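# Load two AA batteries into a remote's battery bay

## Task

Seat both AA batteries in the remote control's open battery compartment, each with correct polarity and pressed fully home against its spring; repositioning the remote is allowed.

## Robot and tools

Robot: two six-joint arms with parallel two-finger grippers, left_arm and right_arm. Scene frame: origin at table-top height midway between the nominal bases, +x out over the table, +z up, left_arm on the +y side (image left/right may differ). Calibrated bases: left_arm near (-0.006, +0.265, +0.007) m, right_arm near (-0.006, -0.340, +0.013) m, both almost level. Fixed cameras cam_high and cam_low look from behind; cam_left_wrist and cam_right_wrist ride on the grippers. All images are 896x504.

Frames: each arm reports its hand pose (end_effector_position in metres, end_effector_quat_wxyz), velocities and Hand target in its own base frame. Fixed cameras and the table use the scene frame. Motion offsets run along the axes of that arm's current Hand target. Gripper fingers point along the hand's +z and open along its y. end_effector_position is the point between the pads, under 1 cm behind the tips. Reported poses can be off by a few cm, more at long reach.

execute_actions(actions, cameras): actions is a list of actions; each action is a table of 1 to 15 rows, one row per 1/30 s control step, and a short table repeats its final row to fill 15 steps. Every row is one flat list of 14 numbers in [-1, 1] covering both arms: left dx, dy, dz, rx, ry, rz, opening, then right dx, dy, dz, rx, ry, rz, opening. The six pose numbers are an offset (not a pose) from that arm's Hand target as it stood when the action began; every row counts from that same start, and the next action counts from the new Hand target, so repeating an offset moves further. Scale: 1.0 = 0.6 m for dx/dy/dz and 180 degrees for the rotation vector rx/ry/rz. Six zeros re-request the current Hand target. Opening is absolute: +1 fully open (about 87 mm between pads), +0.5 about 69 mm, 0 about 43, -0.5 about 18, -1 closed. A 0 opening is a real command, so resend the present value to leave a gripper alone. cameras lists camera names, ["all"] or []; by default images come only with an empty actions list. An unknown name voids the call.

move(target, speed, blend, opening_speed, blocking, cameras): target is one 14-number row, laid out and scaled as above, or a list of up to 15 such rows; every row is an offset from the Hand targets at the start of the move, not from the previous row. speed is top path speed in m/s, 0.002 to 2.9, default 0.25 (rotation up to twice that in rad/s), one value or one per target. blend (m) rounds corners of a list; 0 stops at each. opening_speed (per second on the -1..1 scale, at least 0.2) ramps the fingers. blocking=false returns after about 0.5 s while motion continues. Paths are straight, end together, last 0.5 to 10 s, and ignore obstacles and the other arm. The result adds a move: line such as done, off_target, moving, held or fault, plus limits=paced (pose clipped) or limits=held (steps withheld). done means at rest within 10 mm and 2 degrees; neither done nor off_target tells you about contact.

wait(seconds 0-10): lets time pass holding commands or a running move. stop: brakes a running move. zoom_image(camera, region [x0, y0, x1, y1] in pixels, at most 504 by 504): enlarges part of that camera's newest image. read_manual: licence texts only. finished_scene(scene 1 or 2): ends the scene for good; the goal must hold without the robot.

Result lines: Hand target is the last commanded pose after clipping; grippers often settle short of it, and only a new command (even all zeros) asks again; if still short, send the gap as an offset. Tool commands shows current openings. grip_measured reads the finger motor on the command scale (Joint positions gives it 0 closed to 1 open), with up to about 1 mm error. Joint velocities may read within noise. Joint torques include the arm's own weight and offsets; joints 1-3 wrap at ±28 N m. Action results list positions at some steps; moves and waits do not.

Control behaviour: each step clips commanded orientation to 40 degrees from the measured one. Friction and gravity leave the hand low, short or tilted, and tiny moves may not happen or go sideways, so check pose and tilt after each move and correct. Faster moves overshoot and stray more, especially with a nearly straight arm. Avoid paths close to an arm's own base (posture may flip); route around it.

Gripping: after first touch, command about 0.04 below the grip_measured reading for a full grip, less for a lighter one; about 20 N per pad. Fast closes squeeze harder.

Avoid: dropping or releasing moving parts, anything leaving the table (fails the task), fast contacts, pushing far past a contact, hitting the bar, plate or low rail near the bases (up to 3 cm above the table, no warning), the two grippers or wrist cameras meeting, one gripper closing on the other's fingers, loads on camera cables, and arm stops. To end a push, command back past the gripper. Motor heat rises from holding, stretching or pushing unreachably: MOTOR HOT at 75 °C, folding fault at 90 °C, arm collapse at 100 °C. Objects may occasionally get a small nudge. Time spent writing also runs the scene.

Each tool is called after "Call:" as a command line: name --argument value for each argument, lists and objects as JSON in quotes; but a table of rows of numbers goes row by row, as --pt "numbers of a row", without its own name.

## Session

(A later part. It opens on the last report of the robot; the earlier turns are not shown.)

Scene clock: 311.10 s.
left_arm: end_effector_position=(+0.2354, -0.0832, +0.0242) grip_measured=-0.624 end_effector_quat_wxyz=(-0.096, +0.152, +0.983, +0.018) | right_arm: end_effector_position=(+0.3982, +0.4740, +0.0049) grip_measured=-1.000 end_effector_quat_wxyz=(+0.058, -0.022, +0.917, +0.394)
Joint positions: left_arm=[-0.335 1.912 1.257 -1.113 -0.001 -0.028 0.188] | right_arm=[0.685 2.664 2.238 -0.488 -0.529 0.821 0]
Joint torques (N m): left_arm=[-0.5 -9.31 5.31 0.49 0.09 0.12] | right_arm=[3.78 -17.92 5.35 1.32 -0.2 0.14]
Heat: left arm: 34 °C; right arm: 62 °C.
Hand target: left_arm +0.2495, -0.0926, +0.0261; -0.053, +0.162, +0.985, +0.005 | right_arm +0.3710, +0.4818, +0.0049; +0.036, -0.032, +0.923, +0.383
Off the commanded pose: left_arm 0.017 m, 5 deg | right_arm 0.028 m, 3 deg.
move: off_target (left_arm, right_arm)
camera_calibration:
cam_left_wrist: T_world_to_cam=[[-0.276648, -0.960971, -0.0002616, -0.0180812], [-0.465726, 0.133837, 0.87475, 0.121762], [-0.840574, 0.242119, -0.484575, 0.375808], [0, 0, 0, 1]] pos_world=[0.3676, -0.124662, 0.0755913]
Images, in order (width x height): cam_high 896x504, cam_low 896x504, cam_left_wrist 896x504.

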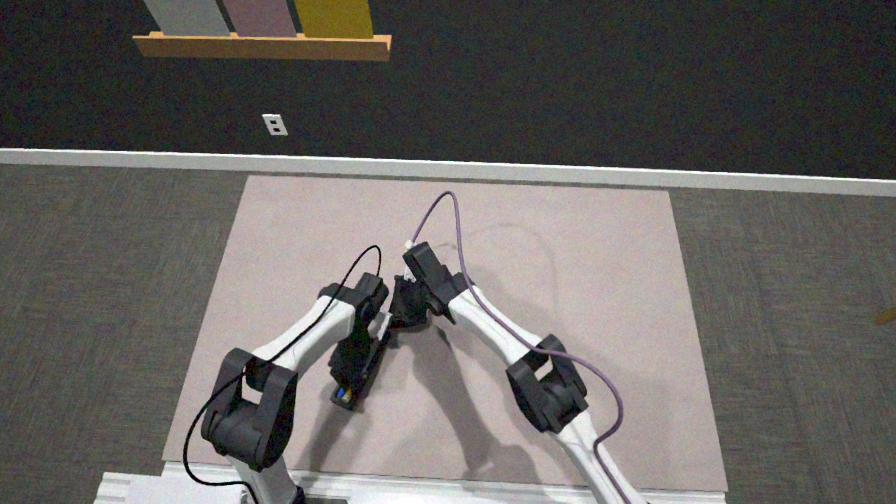

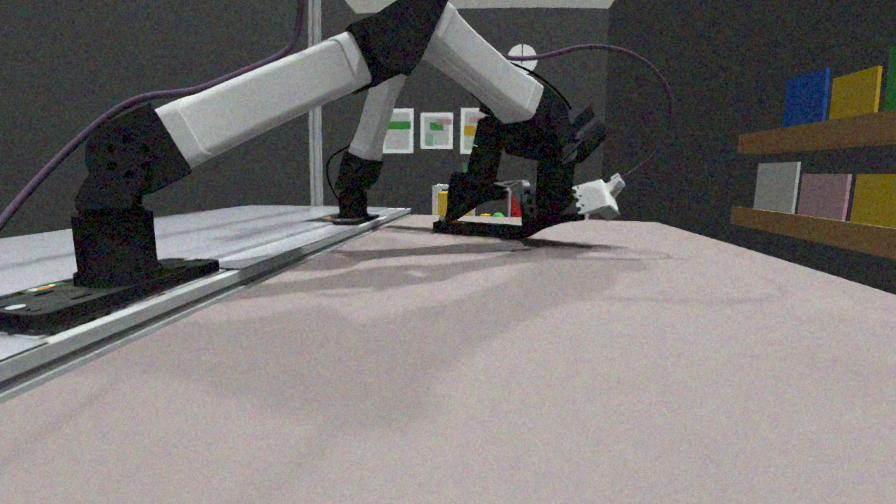

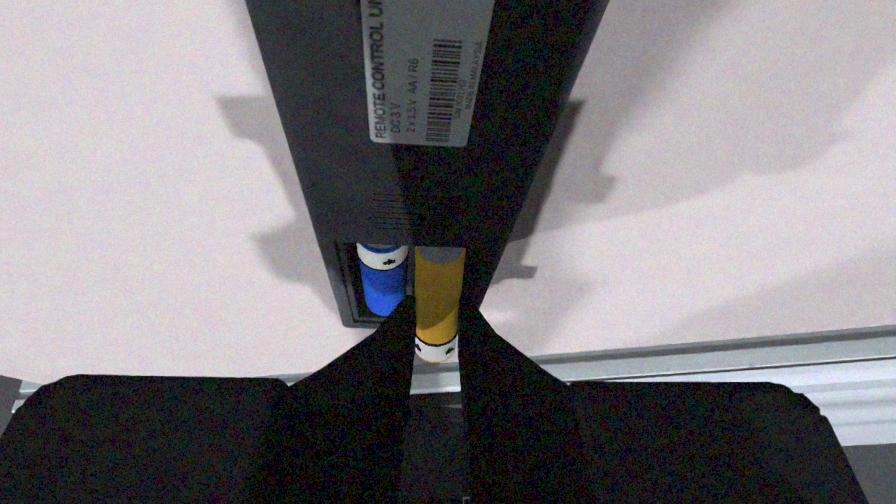

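Call:
move --target '[-0.06,0,0.012,0,0,0,-0.82,0.03,0,0,0,0,0,-1]' --speed 0.1 --cameras '["cam_low","cam_left_wrist"]'

Call:
zoom_image --camera "cam_low" --region '[410, 200, 530, 245]'

Call:
zoom_image --camera "cam_left_wrist" --region '[340, 150, 560, 370]'

Scene clock: 311.83 s.
left_arm: end_effector_position=(+0.2324, -0.0821, +0.0259) grip_measured=-0.624 end_effector_quat_wxyz=(-0.108, +0.152, +0.982, +0.020) | right_arm: end_effector_position=(+0.3979, +0.4740, +0.0057) grip_measured=-1.000 end_effector_quat_wxyz=(+0.069, -0.022, +0.915, +0.398)
Joint positions: left_arm=[-0.335 1.92 1.267 -1.138 -0.001 -0.028 0.188] | right_arm=[0.688 2.634 2.176 -0.43 -0.519 0.828 0]
Joint torques (N m): left_arm=[0.29 -6.9 5.31 -0.03 -0.01 0.02] | right_arm=[0.03 -15.56 8.65 1.63 -0.19 0.09]
Heat: left arm: 34 °C; right arm: 62 °C.
Hand target: left_arm +0.2356, -0.0833, +0.0245; -0.100, +0.153, +0.983, +0.019 (not the last commanded pose) | right_arm +0.3965, +0.4739, +0.0049; +0.067, -0.022, +0.916, +0.396 (not the last commanded pose)
Off the commanded pose: left_arm 0.056 m, 7 deg | right_arm 0.046 m, 4 deg.
move: held (left_arm, right_arm; a check stopped the path); limits=held
pose unreachable (left arm): on one or more control steps of this call, first in action 0 (counted from 0), this arm could not follow its commanded pose, so it was not sent that pose on those steps. It may still have moved: this result reports where it is.
cause: moving toward the commanded pose would bring a part of the arm too close to another arm (this arm's wrist (the part past joint 4) and the right arm's wrist (the part past joint 4), along the way the arms are being sent, or toward where that arm still pushes).
pose unreachable (right arm): on one or more control steps of this call, first in action 0 (counted from 0), this arm could not follow its commanded pose, so it was not sent that pose on those steps. It may still have moved: this result reports where it is.
cause: moving toward the commanded pose would bring a part of the arm too close to another arm (this arm's wrist (the part past joint 4) and the left arm's wrist (the part past joint 4), at the place that arm was heading or pushing toward when its own hold began).
camera_calibration:
cam_left_wrist: T_world_to_cam=[[-0.277387, -0.960757, -0.00135467, -0.017682], [-0.446171, 0.127568, 0.885809, 0.113252], [-0.850875, 0.246316, -0.464047, 0.376075], [0, 0, 0, 1]] pos_world=[0.365618, -0.124069, 0.0741731]
Images, in order (width x height): cam_low 896x504, cam_left_wrist 896x504.

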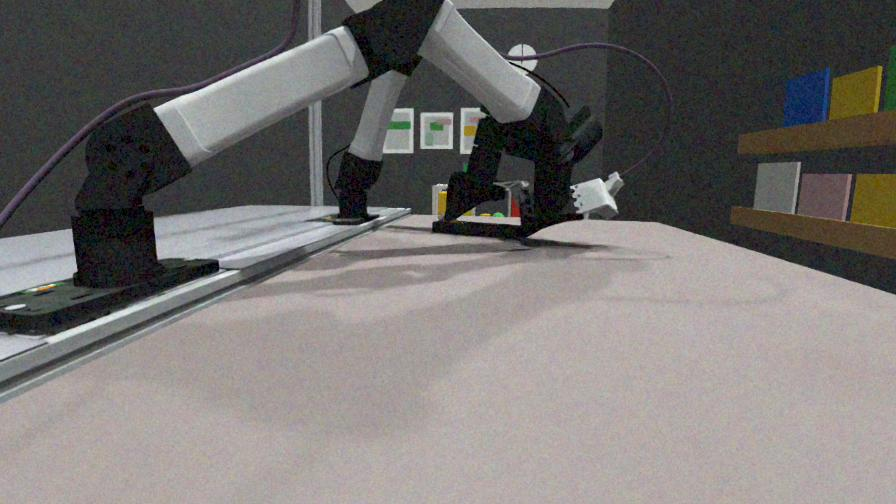

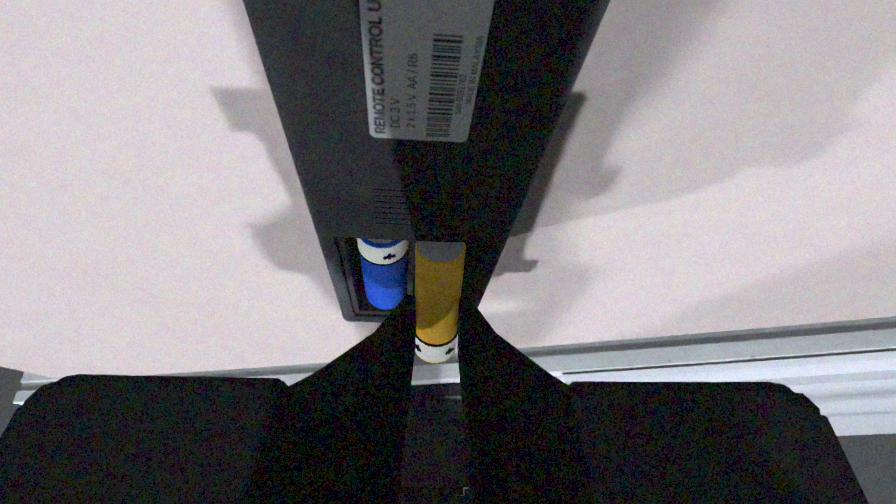

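Scaled by 4.200 from the camera's 896x504 image, which has a finer 1280x720 frame.

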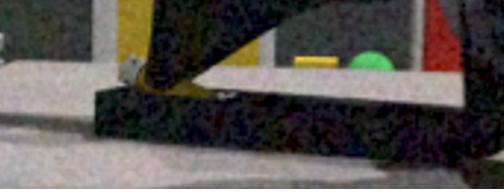

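Scaled by 2.291 from the camera's 896x504 image, which has a finer 1280x720 frame.

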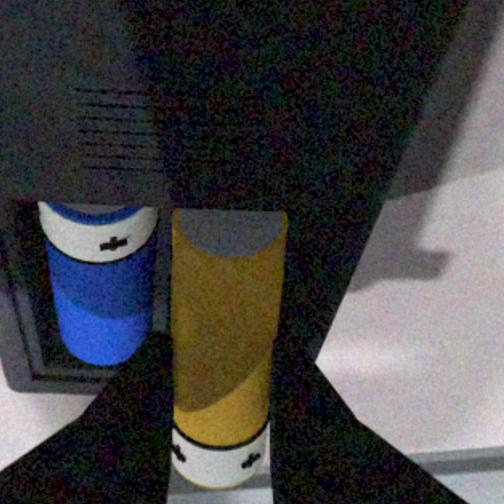

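Call:
move --target '[-0.075,0,0.003,0,-0.03,0,-0.82,0.041,0.004,0.003,0,0,0,-1]' --speed 0.15 --cameras '["cam_low","cam_left_wrist"]'

Call:
zoom_image --camera "cam_low" --region '[410, 200, 530, 245]'

Call:
zoom_image --camera "cam_left_wrist" --region '[340, 150, 560, 370]'

Scene clock: 312.87 s.
left_arm: end_effector_position=(+0.2372, -0.0834, +0.0244) grip_measured=-0.624 end_effector_quat_wxyz=(-0.121, +0.151, +0.981, +0.024) | right_arm: end_effector_position=(+0.3975, +0.4732, +0.0052) grip_measured=-1.000 end_effector_quat_wxyz=(+0.087, -0.016, +0.906, +0.413)
Joint positions: left_arm=[-0.335 1.966 1.314 -1.166 -0.003 -0.03 0.188] | right_arm=[0.688 2.58 2.041 -0.289 -0.511 0.855 0]
Joint torques (N m): left_arm=[0.44 -5.61 10.21 0.92 -0.02 0.08] | right_arm=[3.4 -17.54 5.23 1.28 -0.07 0.08]
Heat: left arm: 34 °C; right arm: 63 °C.
Hand target: left_arm +0.2773, -0.0965, +0.0136; -0.053, +0.153, +0.987, +0.011 | right_arm +0.3721, +0.4772, +0.0019; +0.067, -0.022, +0.916, +0.396
Off the commanded pose: left_arm 0.043 m, 8 deg | right_arm 0.026 m, 3 deg.
move: off_target (left_arm, right_arm)
camera_calibration:
cam_left_wrist: T_world_to_cam=[[-0.275587, -0.961257, -0.00610533, -0.0179692], [-0.424272, 0.115932, 0.898083, 0.110494], [-0.86258, 0.25009, -0.439784, 0.382233], [0, 0, 0, 1]] pos_world=[0.371634, -0.125676, 0.0687575]
Images, in order (width x height): cam_low 896x504, cam_left_wrist 896x504.

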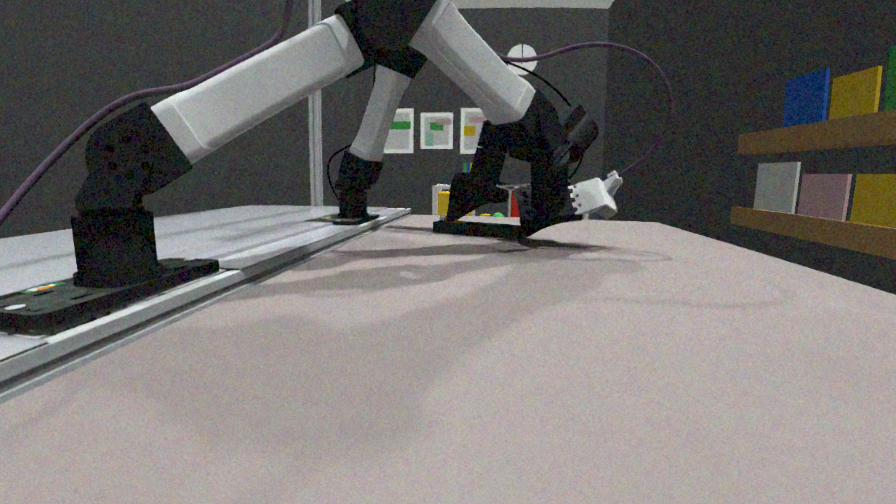

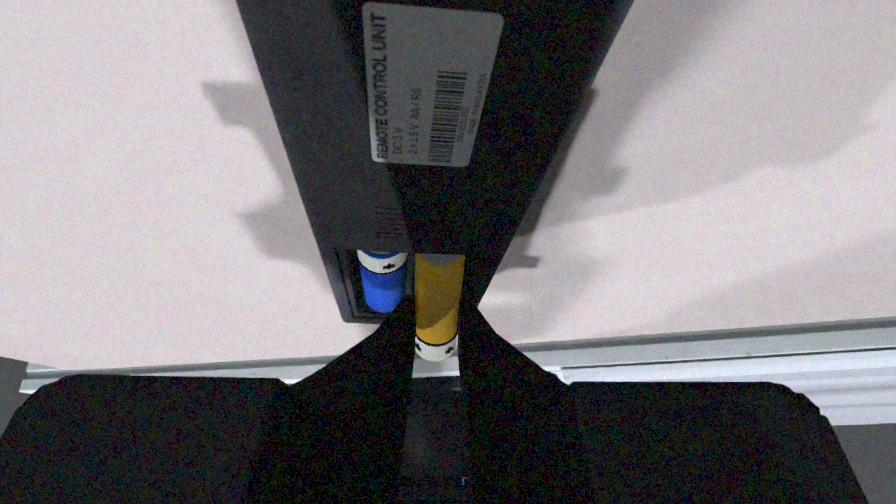

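Scaled by 4.200 from the camera's 896x504 image, which has a finer 1280x720 frame.

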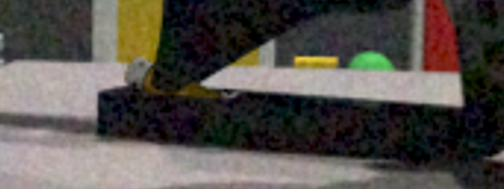

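Scaled by 2.291 from the camera's 896x504 image, which has a finer 1280x720 frame.

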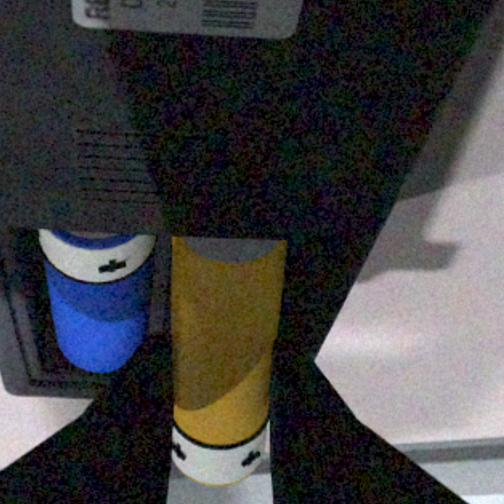

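Call:
move --target '[-0.04,0,0.006,0,-0.03,0,-0.82,0.0,0,0,0,0,0,-1]' --speed 0.15 --cameras '["cam_low","cam_left_wrist"]'

Call:
zoom_image --camera "cam_low" --region '[410, 200, 530, 245]'

Call:
zoom_image --camera "cam_left_wrist" --region '[340, 150, 560, 370]'

Scene clock: 313.83 s.
left_arm: end_effector_position=(+0.2343, -0.0819, +0.0260) grip_measured=-0.624 end_effector_quat_wxyz=(-0.128, +0.150, +0.980, +0.027) | right_arm: end_effector_position=(+0.3984, +0.4742, +0.0053) grip_measured=-1.000 end_effector_quat_wxyz=(+0.091, -0.016, +0.905, +0.415)
Joint positions: left_arm=[-0.335 1.966 1.315 -1.181 -0.006 -0.032 0.188] | right_arm=[0.689 2.58 2.039 -0.28 -0.507 0.856 0]
Joint torques (N m): left_arm=[0.34 -7.04 5.46 -0.05 -0.01 0.04] | right_arm=[3.29 -17.51 5.52 1.19 -0.1 0.1]
Heat: left arm: 34 °C; right arm: 62 °C.
Hand target: left_arm +0.2389, -0.0838, +0.0238; -0.117, +0.151, +0.981, +0.024 (not the last commanded pose) | right_arm +0.3721, +0.4771, +0.0018; +0.067, -0.022, +0.916, +0.396
Off the commanded pose: left_arm 0.071 m, 14 deg | right_arm 0.027 m, 4 deg.
led back after a hold (right arm): the arm was led back toward your command in small steps, so it may still be short of it.
move: held (left_arm; a check stopped the path), off_target (right_arm); limits=held
pose unreachable (left arm): on one or more control steps of this call, first in action 0 (counted from 0), this arm could not follow its commanded pose, so it was not sent that pose on those steps. It may still have moved: this result reports where it is.
cause: moving toward the commanded pose would bring a part of the arm too close to another arm (this arm's wrist (the part past joint 4) and the right arm's wrist (the part past joint 4), along the way the arms are being sent, or toward where that arm still pushes).
pose unreachable (right arm): on one or more control steps of this call, first in action 0 (counted from 0), this arm could not follow its commanded pose, so it was not sent that pose on those steps. It may still have moved: this result reports where it is.
cause: moving toward the commanded pose would bring a part of the arm too close to another arm (this arm's wrist (the part past joint 4) and the left arm's wrist (the part past joint 4), along the way the arms are being sent, or toward where that arm still pushes).
camera_calibration:
cam_left_wrist: T_world_to_cam=[[-0.274954, -0.961407, -0.00989052, -0.0174479], [-0.412872, 0.108775, 0.90427, 0.104224], [-0.868296, 0.252716, -0.426846, 0.381332], [0, 0, 0, 1]] pos_world=[0.369343, -0.12448, 0.0683512]
Images, in order (width x height): cam_low 896x504, cam_left_wrist 896x504.

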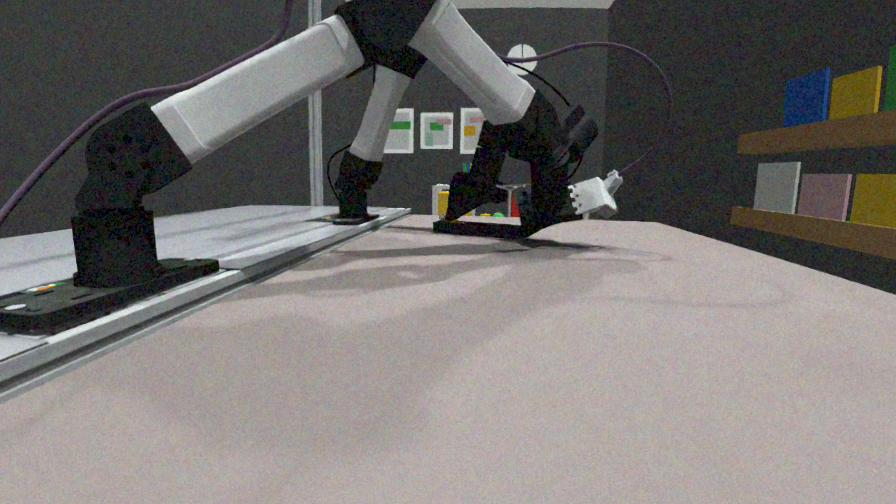

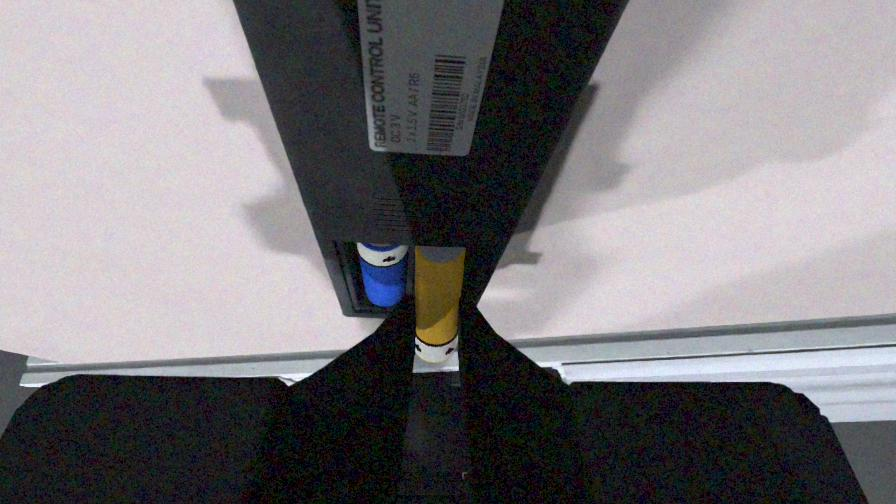

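Scaled by 4.200 from the camera's 896x504 image, which has a finer 1280x720 frame.

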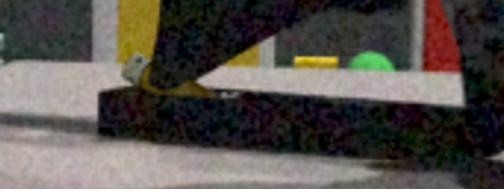

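Scaled by 2.291 from the camera's 896x504 image, which has a finer 1280x720 frame.

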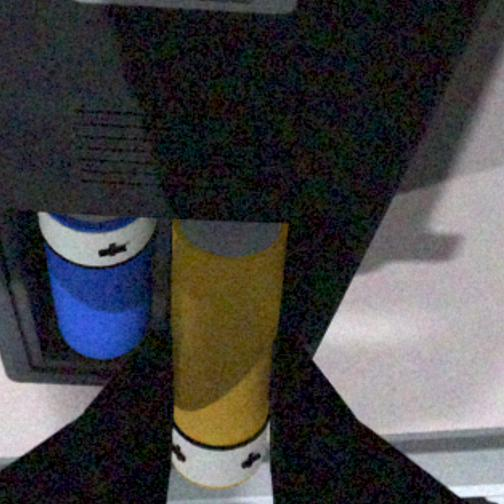

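Call:
move --pt "0 0 0 0 0 0 -0.82 -0.075 0.01 0 0 0 0 -1" --pt "0 0 0 0 0 0 -0.82 -0.06 0.01 0 0 0.14 0 -1" --speed 0.12 --cameras '["cam_low","cam_left_wrist","cam_right_wrist"]'

Call:
zoom_image --camera "cam_low" --region '[410, 200, 530, 245]'

Scene clock: 317.17 s.
left_arm: end_effector_position=(+0.2382, -0.0793, +0.0247) grip_measured=-0.624 end_effector_quat_wxyz=(-0.121, +0.143, +0.982, +0.030) | right_arm: end_effector_position=(+0.4043, +0.4759, +0.0057) grip_measured=-1.000 end_effector_quat_wxyz=(-0.022, -0.039, +0.900, +0.434)
Joint positions: left_arm=[-0.326 1.966 1.315 -1.168 -0.015 -0.038 0.188] | right_arm=[0.642 2.983 2.828 -0.835 -0.732 0.783 0]
Joint torques (N m): left_arm=[-0.4 -7.04 5.46 -0.16 0.09 0.11] | right_arm=[-0.49 -14.64 12.3 1.7 -0.61 0.24]
Heat: left arm: 34 °C; right arm: 62 °C.
Hand target: left_arm +0.2389, -0.0838, +0.0238; -0.117, +0.151, +0.981, +0.024 | right_arm +0.4073, +0.4808, +0.0111; -0.135, -0.108, +0.908, +0.381
Off the commanded pose: left_arm 0.005 m, 1 deg | right_arm 0.008 m, 16 deg.
elbow stopped short (right arm): the move would have taken joint 3 (elbow) straighter than the controller allows.
move: off_target (right_arm)
camera_calibration:
cam_left_wrist: T_world_to_cam=[[-0.262007, -0.964868, -0.0195432, -0.0170344], [-0.428128, 0.09806, 0.898382, 0.109662], [-0.864904, 0.243749, -0.438779, 0.382269], [0, 0, 0, 1]] pos_world=[0.373112, -0.120367, 0.0688798]
cam_right_wrist: T_world_to_cam=[[0.0645159, -0.623142, -0.779443, 0.271873], [-0.581445, -0.658262, 0.478134, 0.567211], [-0.811023, 0.422356, -0.404792, 0.278769], [0, 0, 0, 1]] pos_world=[0.53835, 0.425049, 0.0535492]
Images, in order (width x height): cam_low 896x504, cam_left_wrist 896x504, cam_right_wrist 896x504.

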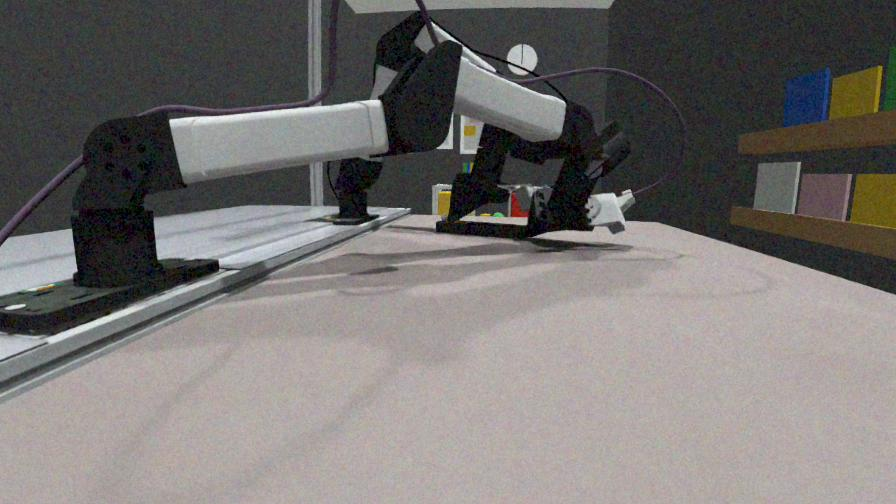

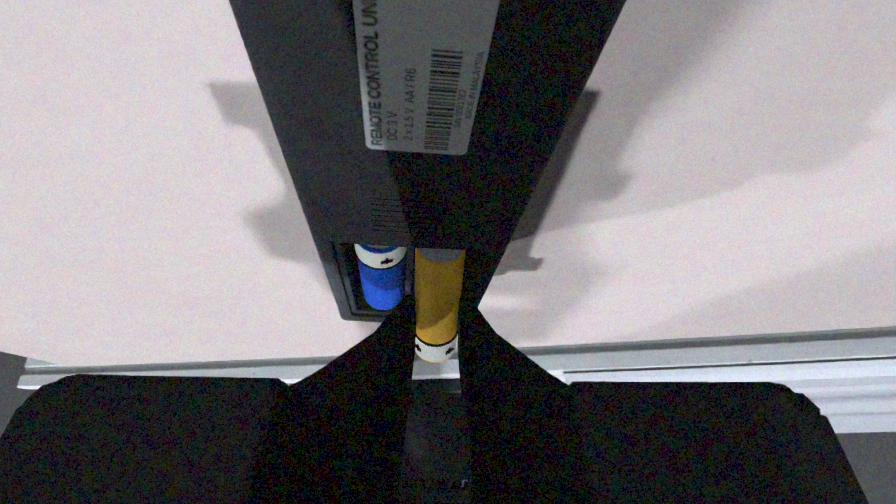

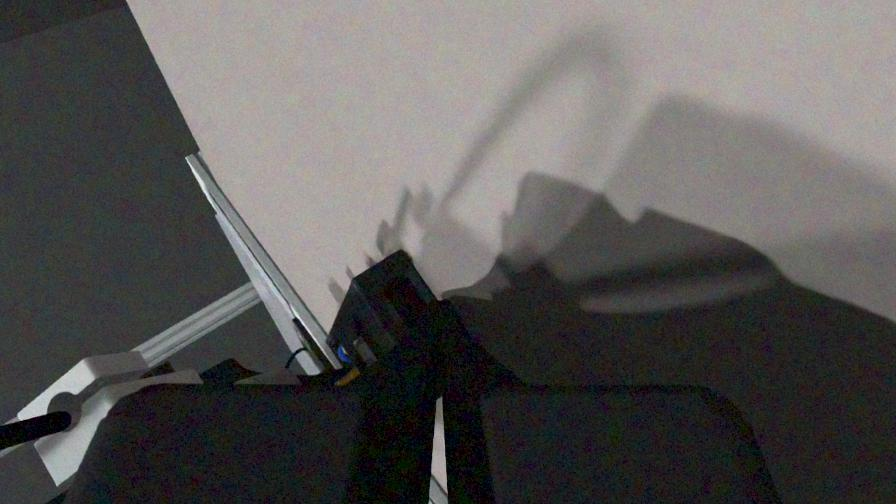

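Scaled by 4.200 from the camera's 896x504 image, which has a finer 1280x720 frame.

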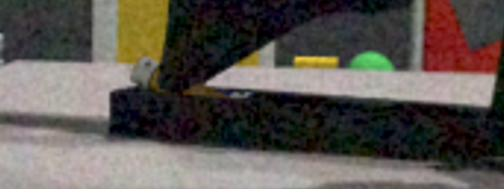

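Call:
move --pt "0 0 0 0 0 0 -0.82 0.07 0 0.046 0 0 0 -1" --pt "-0.075 0 0.006 0 -0.03 0 -0.82 0.07 0 0.046 0 0 0 -1" --speed 0.12 --cameras '["cam_low","cam_left_wrist"]'

Call:
zoom_image --camera "cam_low" --region '[410, 200, 530, 245]'

Call:
zoom_image --camera "cam_left_wrist" --region '[340, 150, 560, 370]'

Scene clock: 319.67 s.
left_arm: end_effector_position=(+0.2331, -0.0768, +0.0287) grip_measured=-0.624 end_effector_quat_wxyz=(-0.154, +0.142, +0.977, +0.039) | right_arm: end_effector_position=(+0.3881, +0.4792, +0.0041) grip_measured=-1.000 end_effector_quat_wxyz=(-0.036, -0.061, +0.900, +0.429)
Joint positions: left_arm=[-0.326 2.006 1.358 -1.24 -0.02 -0.041 0.188] | right_arm=[0.661 2.983 2.831 -0.875 -0.747 0.743 0]
Joint torques (N m): left_arm=[-0.27 -5.48 10.39 1.17 0.09 0.19] | right_arm=[3.4 -14.9 10.62 0.65 -0.59 0.01]
Heat: left arm: 34 °C; right arm: 62 °C.
Hand target: left_arm +0.2799, -0.0966, +0.0097; -0.071, +0.152, +0.986, +0.017 | right_arm +0.3587, +0.4866, -0.0005; -0.135, -0.107, +0.908, +0.381
Off the commanded pose: left_arm 0.054 m, 10 deg | right_arm 0.031 m, 14 deg.
elbow stopped short (right arm): the move would have taken joint 3 (elbow) straighter than the controller allows.
move: off_target (left_arm, right_arm)
camera_calibration:
cam_left_wrist: T_world_to_cam=[[-0.261737, -0.96469, -0.0294351, -0.0156476], [-0.370682, 0.0723198, 0.92594, 0.0874836], [-0.891116, 0.253264, -0.376522, 0.38404], [0, 0, 0, 1]] pos_world=[0.370557, -0.118685, 0.0631345]
Images, in order (width x height): cam_low 896x504, cam_left_wrist 896x504.

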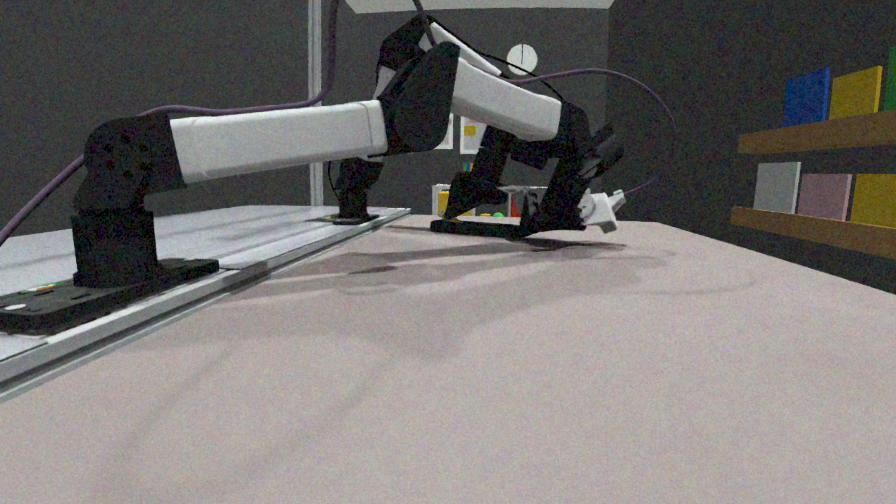

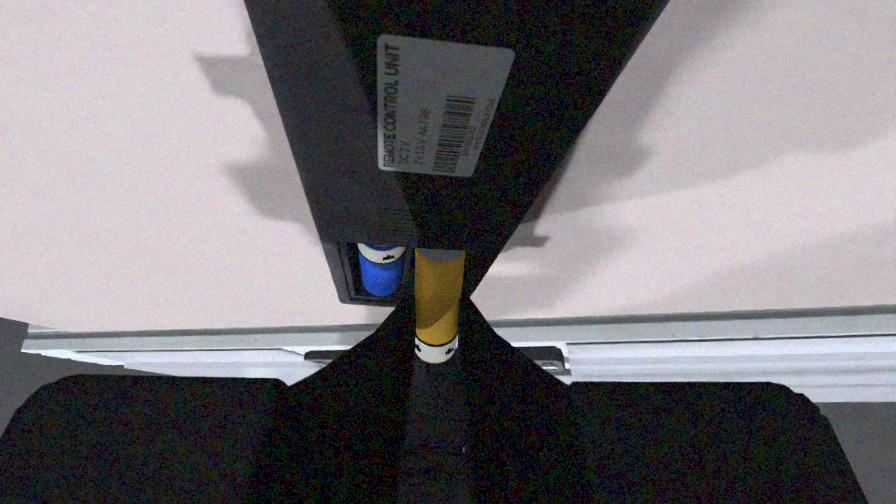

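Scaled by 4.200 from the camera's 896x504 image, which has a finer 1280x720 frame.

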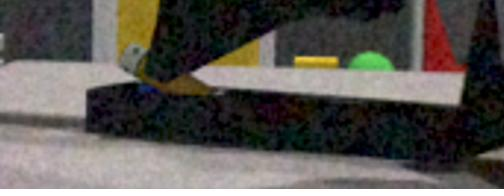

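Scaled by 2.291 from the camera's 896x504 image, which has a finer 1280x720 frame.

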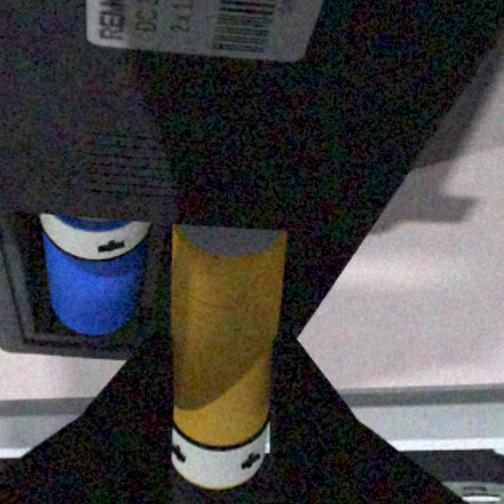

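Call:
move --target '[-0.03,0,0.015,0,-0.03,0,-0.82,0.02,0,0.012,0,0,0,-1]' --speed 0.12 --cameras '["cam_low","cam_left_wrist"]'

Call:
zoom_image --camera "cam_low" --region '[410, 200, 530, 245]'

Call:
zoom_image --camera "cam_left_wrist" --region '[340, 150, 560, 370]'

Scene clock: 320.73 s.
left_arm: end_effector_position=(+0.2351, -0.0774, +0.0277) grip_measured=-0.624 end_effector_quat_wxyz=(-0.149, +0.142, +0.978, +0.038) | right_arm: end_effector_position=(+0.3878, +0.4787, +0.0036) grip_measured=-1.000 end_effector_quat_wxyz=(-0.035, -0.065, +0.900, +0.429)
Joint positions: left_arm=[-0.326 2.006 1.358 -1.231 -0.021 -0.041 0.188] | right_arm=[0.661 2.983 2.831 -0.878 -0.747 0.734 0]
Joint torques (N m): left_arm=[-0.29 -7.19 7.83 2.07 0.06 0.19] | right_arm=[5.04 -15.47 9.05 0.41 -0.59 -0.05]
Heat: left arm: 34 °C; right arm: 62 °C.
Hand target: left_arm +0.2956, -0.1015, -0.0018; -0.024, +0.153, +0.988, +0.010 | right_arm +0.3451, +0.4878, -0.0034; -0.135, -0.108, +0.908, +0.381
Off the commanded pose: left_arm 0.072 m, 15 deg | right_arm 0.044 m, 14 deg.
move: off_target (left_arm, right_arm)
camera_calibration:
cam_left_wrist: T_world_to_cam=[[-0.261723, -0.96469, -0.0295635, -0.0156763], [-0.378844, 0.0745122, 0.922456, 0.0914744], [-0.887681, 0.252628, -0.384969, 0.384935], [0, 0, 0, 1]] pos_world=[0.372251, -0.119184, 0.0633433]
Images, in order (width x height): cam_low 896x504, cam_left_wrist 896x504.

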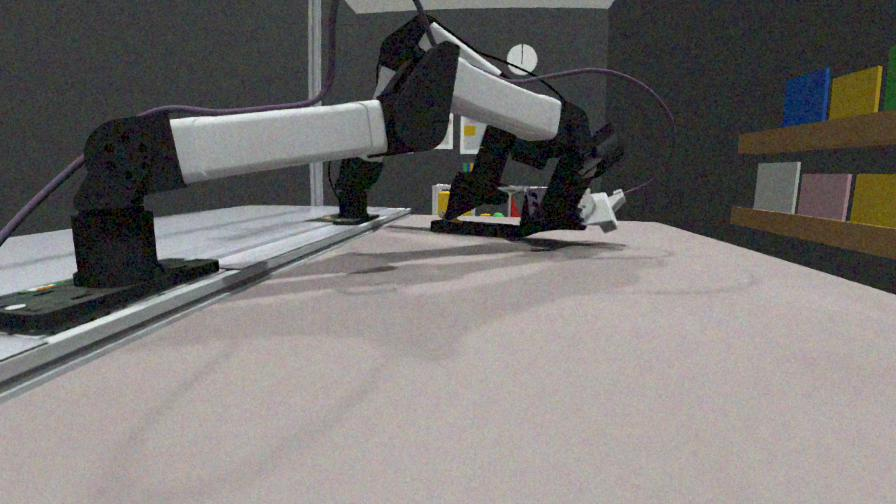

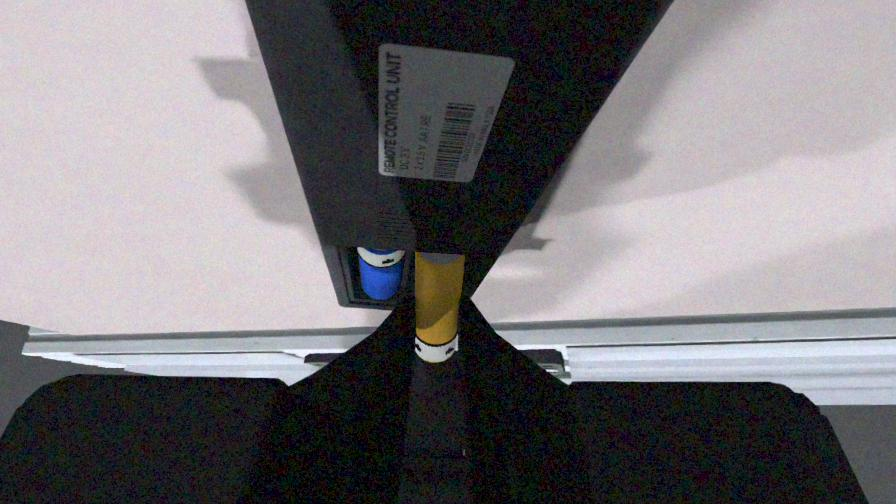

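Scaled by 4.200 from the camera's 896x504 image, which has a finer 1280x720 frame.

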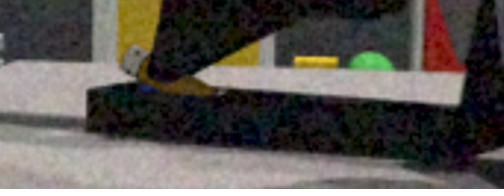

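Scaled by 2.291 from the camera's 896x504 image, which has a finer 1280x720 frame.

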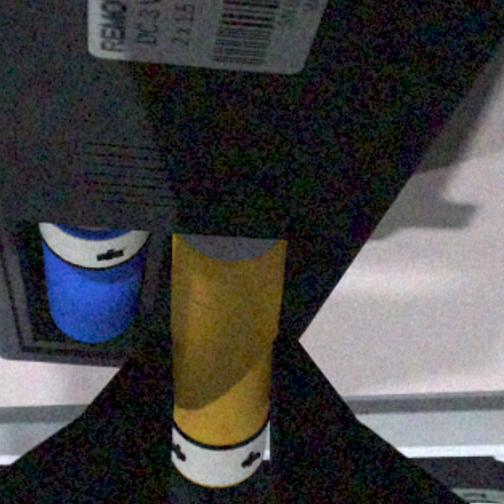

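Call:
move --target '[-0.04,0,-0.01,0,-0.02,0,-0.82,0.02,0,0.012,0,0,0,-1]' --speed 0.2 --cameras '["cam_low","cam_left_wrist"]'

Call:
zoom_image --camera "cam_low" --region '[420, 205, 500, 240]'

Call:
zoom_image --camera "cam_left_wrist" --region '[340, 150, 560, 370]'

Scene clock: 321.70 s.
left_arm: end_effector_position=(+0.2294, -0.0753, +0.0308) grip_measured=-0.624 end_effector_quat_wxyz=(-0.162, +0.141, +0.976, +0.041) | right_arm: end_effector_position=(+0.3903, +0.4779, +0.0039) grip_measured=-1.000 end_effector_quat_wxyz=(-0.032, -0.064, +0.900, +0.430)
Joint positions: left_arm=[-0.326 2.006 1.358 -1.258 -0.022 -0.042 0.188] | right_arm=[0.658 2.983 2.831 -0.872 -0.746 0.734 0]
Joint torques (N m): left_arm=[0.31 -7.2 5.33 -0.15 -0.02 0.02] | right_arm=[0.24 -16.65 8.21 1.4 -0.32 0.09]
Heat: left arm: 34 °C; right arm: 62 °C.
Hand target: left_arm +0.2349, -0.0773, +0.0277; -0.150, +0.142, +0.978, +0.038 (not the last commanded pose) | right_arm +0.3878, +0.4788, +0.0036; -0.035, -0.065, +0.900, +0.429 (not the last commanded pose)
Off the commanded pose: left_arm 0.099 m, 20 deg | right_arm 0.061 m, 14 deg.
move: held (left_arm, right_arm; a check stopped the path); limits=held
pose unreachable (left arm): on one or more control steps of this call, first in action 0 (counted from 0), this arm could not follow its commanded pose, so it was not sent that pose on those steps. It may still have moved: this result reports where it is.
cause: moving toward the commanded pose would bring a part of the arm too close to another arm (this arm's wrist camera and the right arm's wrist (the part past joint 4), along the way the arms are being sent, or toward where that arm still pushes).
pose unreachable (right arm): on one or more control steps of this call, first in action 0 (counted from 0), this arm could not follow its commanded pose, so it was not sent that pose on those steps. It may still have moved: this result reports where it is.
cause: moving toward the commanded pose would bring a part of the arm too close to another arm (this arm's wrist (the part past joint 4) and the left arm's wrist camera, along the way the arms are being sent, or toward where that arm still pushes).
camera_calibration:
cam_left_wrist: T_world_to_cam=[[-0.262399, -0.964426, -0.0320929, -0.0148077], [-0.355274, 0.0656331, 0.932455, 0.0798292], [-0.897177, 0.256077, -0.359857, 0.382192], [0, 0, 0, 1]] pos_world=[0.36737, -0.117391, 0.0626222]
Images, in order (width x height): cam_low 896x504, cam_left_wrist 896x504.

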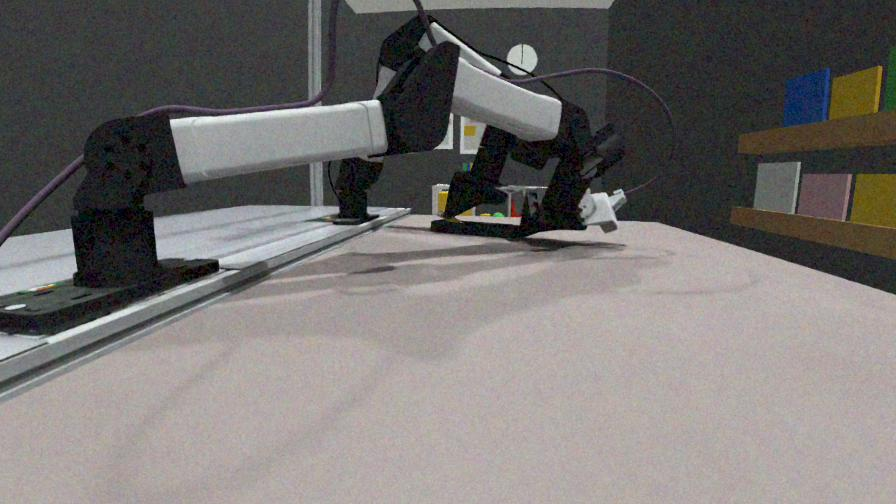

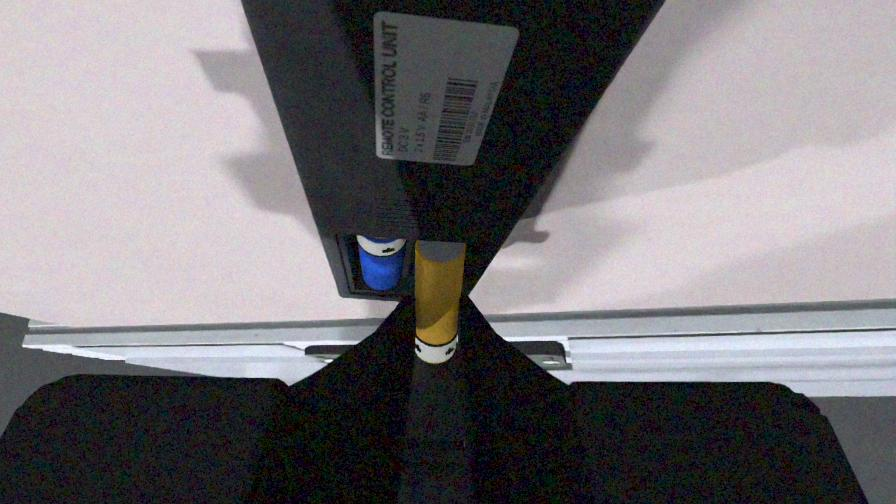

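Scaled by 6.300 from the camera's 896x504 image, which has a finer 1280x720 frame.

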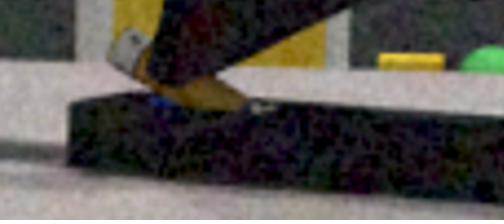

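Scaled by 2.291 from the camera's 896x504 image, which has a finer 1280x720 frame.

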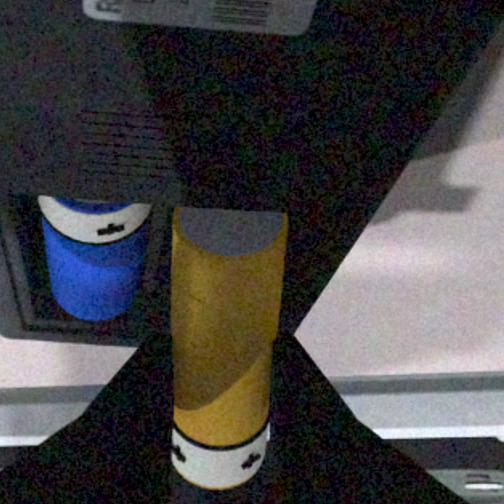

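Call:
move --pt "0 0 0 0 0 0 -0.55 -0.02 0 0 0 0 0 -1" --pt "0 0 0 0 -0.13 0 -0.55 -0.02 0 0 0 0 0 -1" --speed 0.1 --opening_speed 0.4 --cameras '["cam_low","cam_left_wrist"]'

Call:
zoom_image --camera "cam_low" --region '[420, 205, 500, 240]'

Call:
zoom_image --camera "cam_left_wrist" --region '[340, 150, 560, 370]'

Scene clock: 325.50 s.
left_arm: end_effector_position=(+0.2304, -0.0756, +0.0245) grip_measured=-0.550 end_effector_quat_wxyz=(+0.029, +0.141, +0.990, +0.008) | right_arm: end_effector_position=(+0.3919, +0.4780, +0.0051) grip_measured=-1.000 end_effector_quat_wxyz=(-0.032, -0.060, +0.900, +0.431)
Joint positions: left_arm=[-0.329 1.644 0.992 -0.865 -0.027 -0.046 0.225] | right_arm=[0.656 2.983 2.832 -0.869 -0.746 0.744 0]
Joint torques (N m): left_arm=[-0.31 -7.43 4.79 0.61 -0.11 0.07] | right_arm=[-0.61 -14.49 11.77 1.68 -0.28 0.22]
Heat: left arm: 35 °C; right arm: 61 °C.
Hand target: left_arm +0.2349, -0.0773, +0.0278; +0.052, +0.146, +0.988, +0.009 | right_arm +0.3997, +0.4805, +0.0035; -0.035, -0.065, +0.900, +0.429
Off the commanded pose: left_arm 0.006 m, 3 deg | right_arm 0.008 m, 1 deg.
elbow stopped short (right arm): the move would have taken joint 3 (elbow) straighter than the controller allows.
move: off_target (left_arm)
camera_calibration:
cam_left_wrist: T_world_to_cam=[[-0.254017, -0.967121, -0.0123435, -0.0175793], [-0.667188, 0.165971, 0.726163, 0.170559], [-0.700239, 0.192693, -0.687411, 0.338764], [0, 0, 0, 1]] pos_world=[0.346546, -0.110587, 0.1088]
Images, in order (width x height): cam_low 896x504, cam_left_wrist 896x504.

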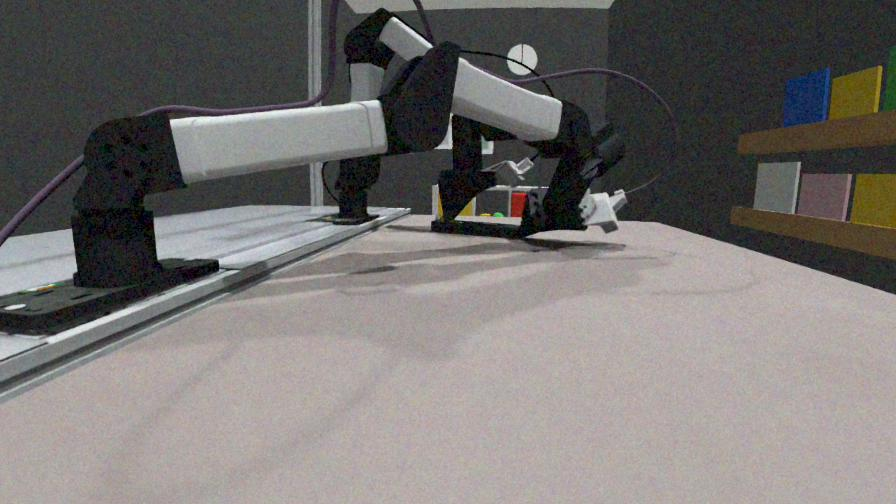

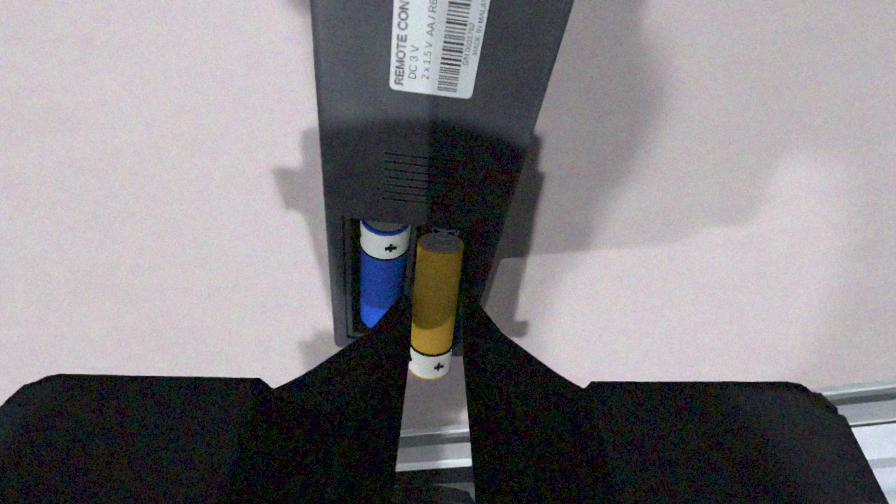

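Scaled by 6.300 from the camera's 896x504 image, which has a finer 1280x720 frame.

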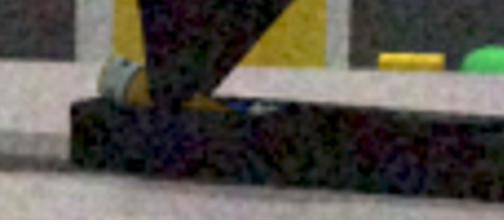

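Scaled by 2.291 from the camera's 896x504 image, which has a finer 1280x720 frame.

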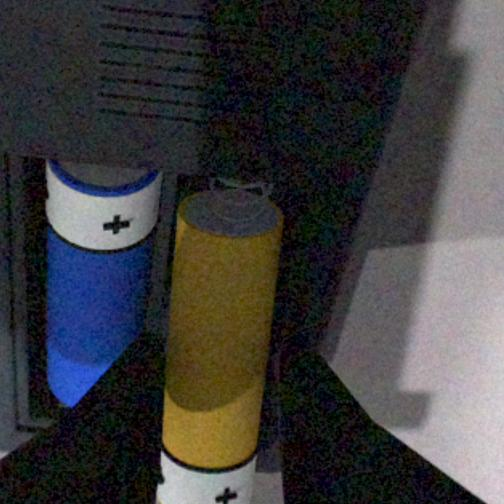

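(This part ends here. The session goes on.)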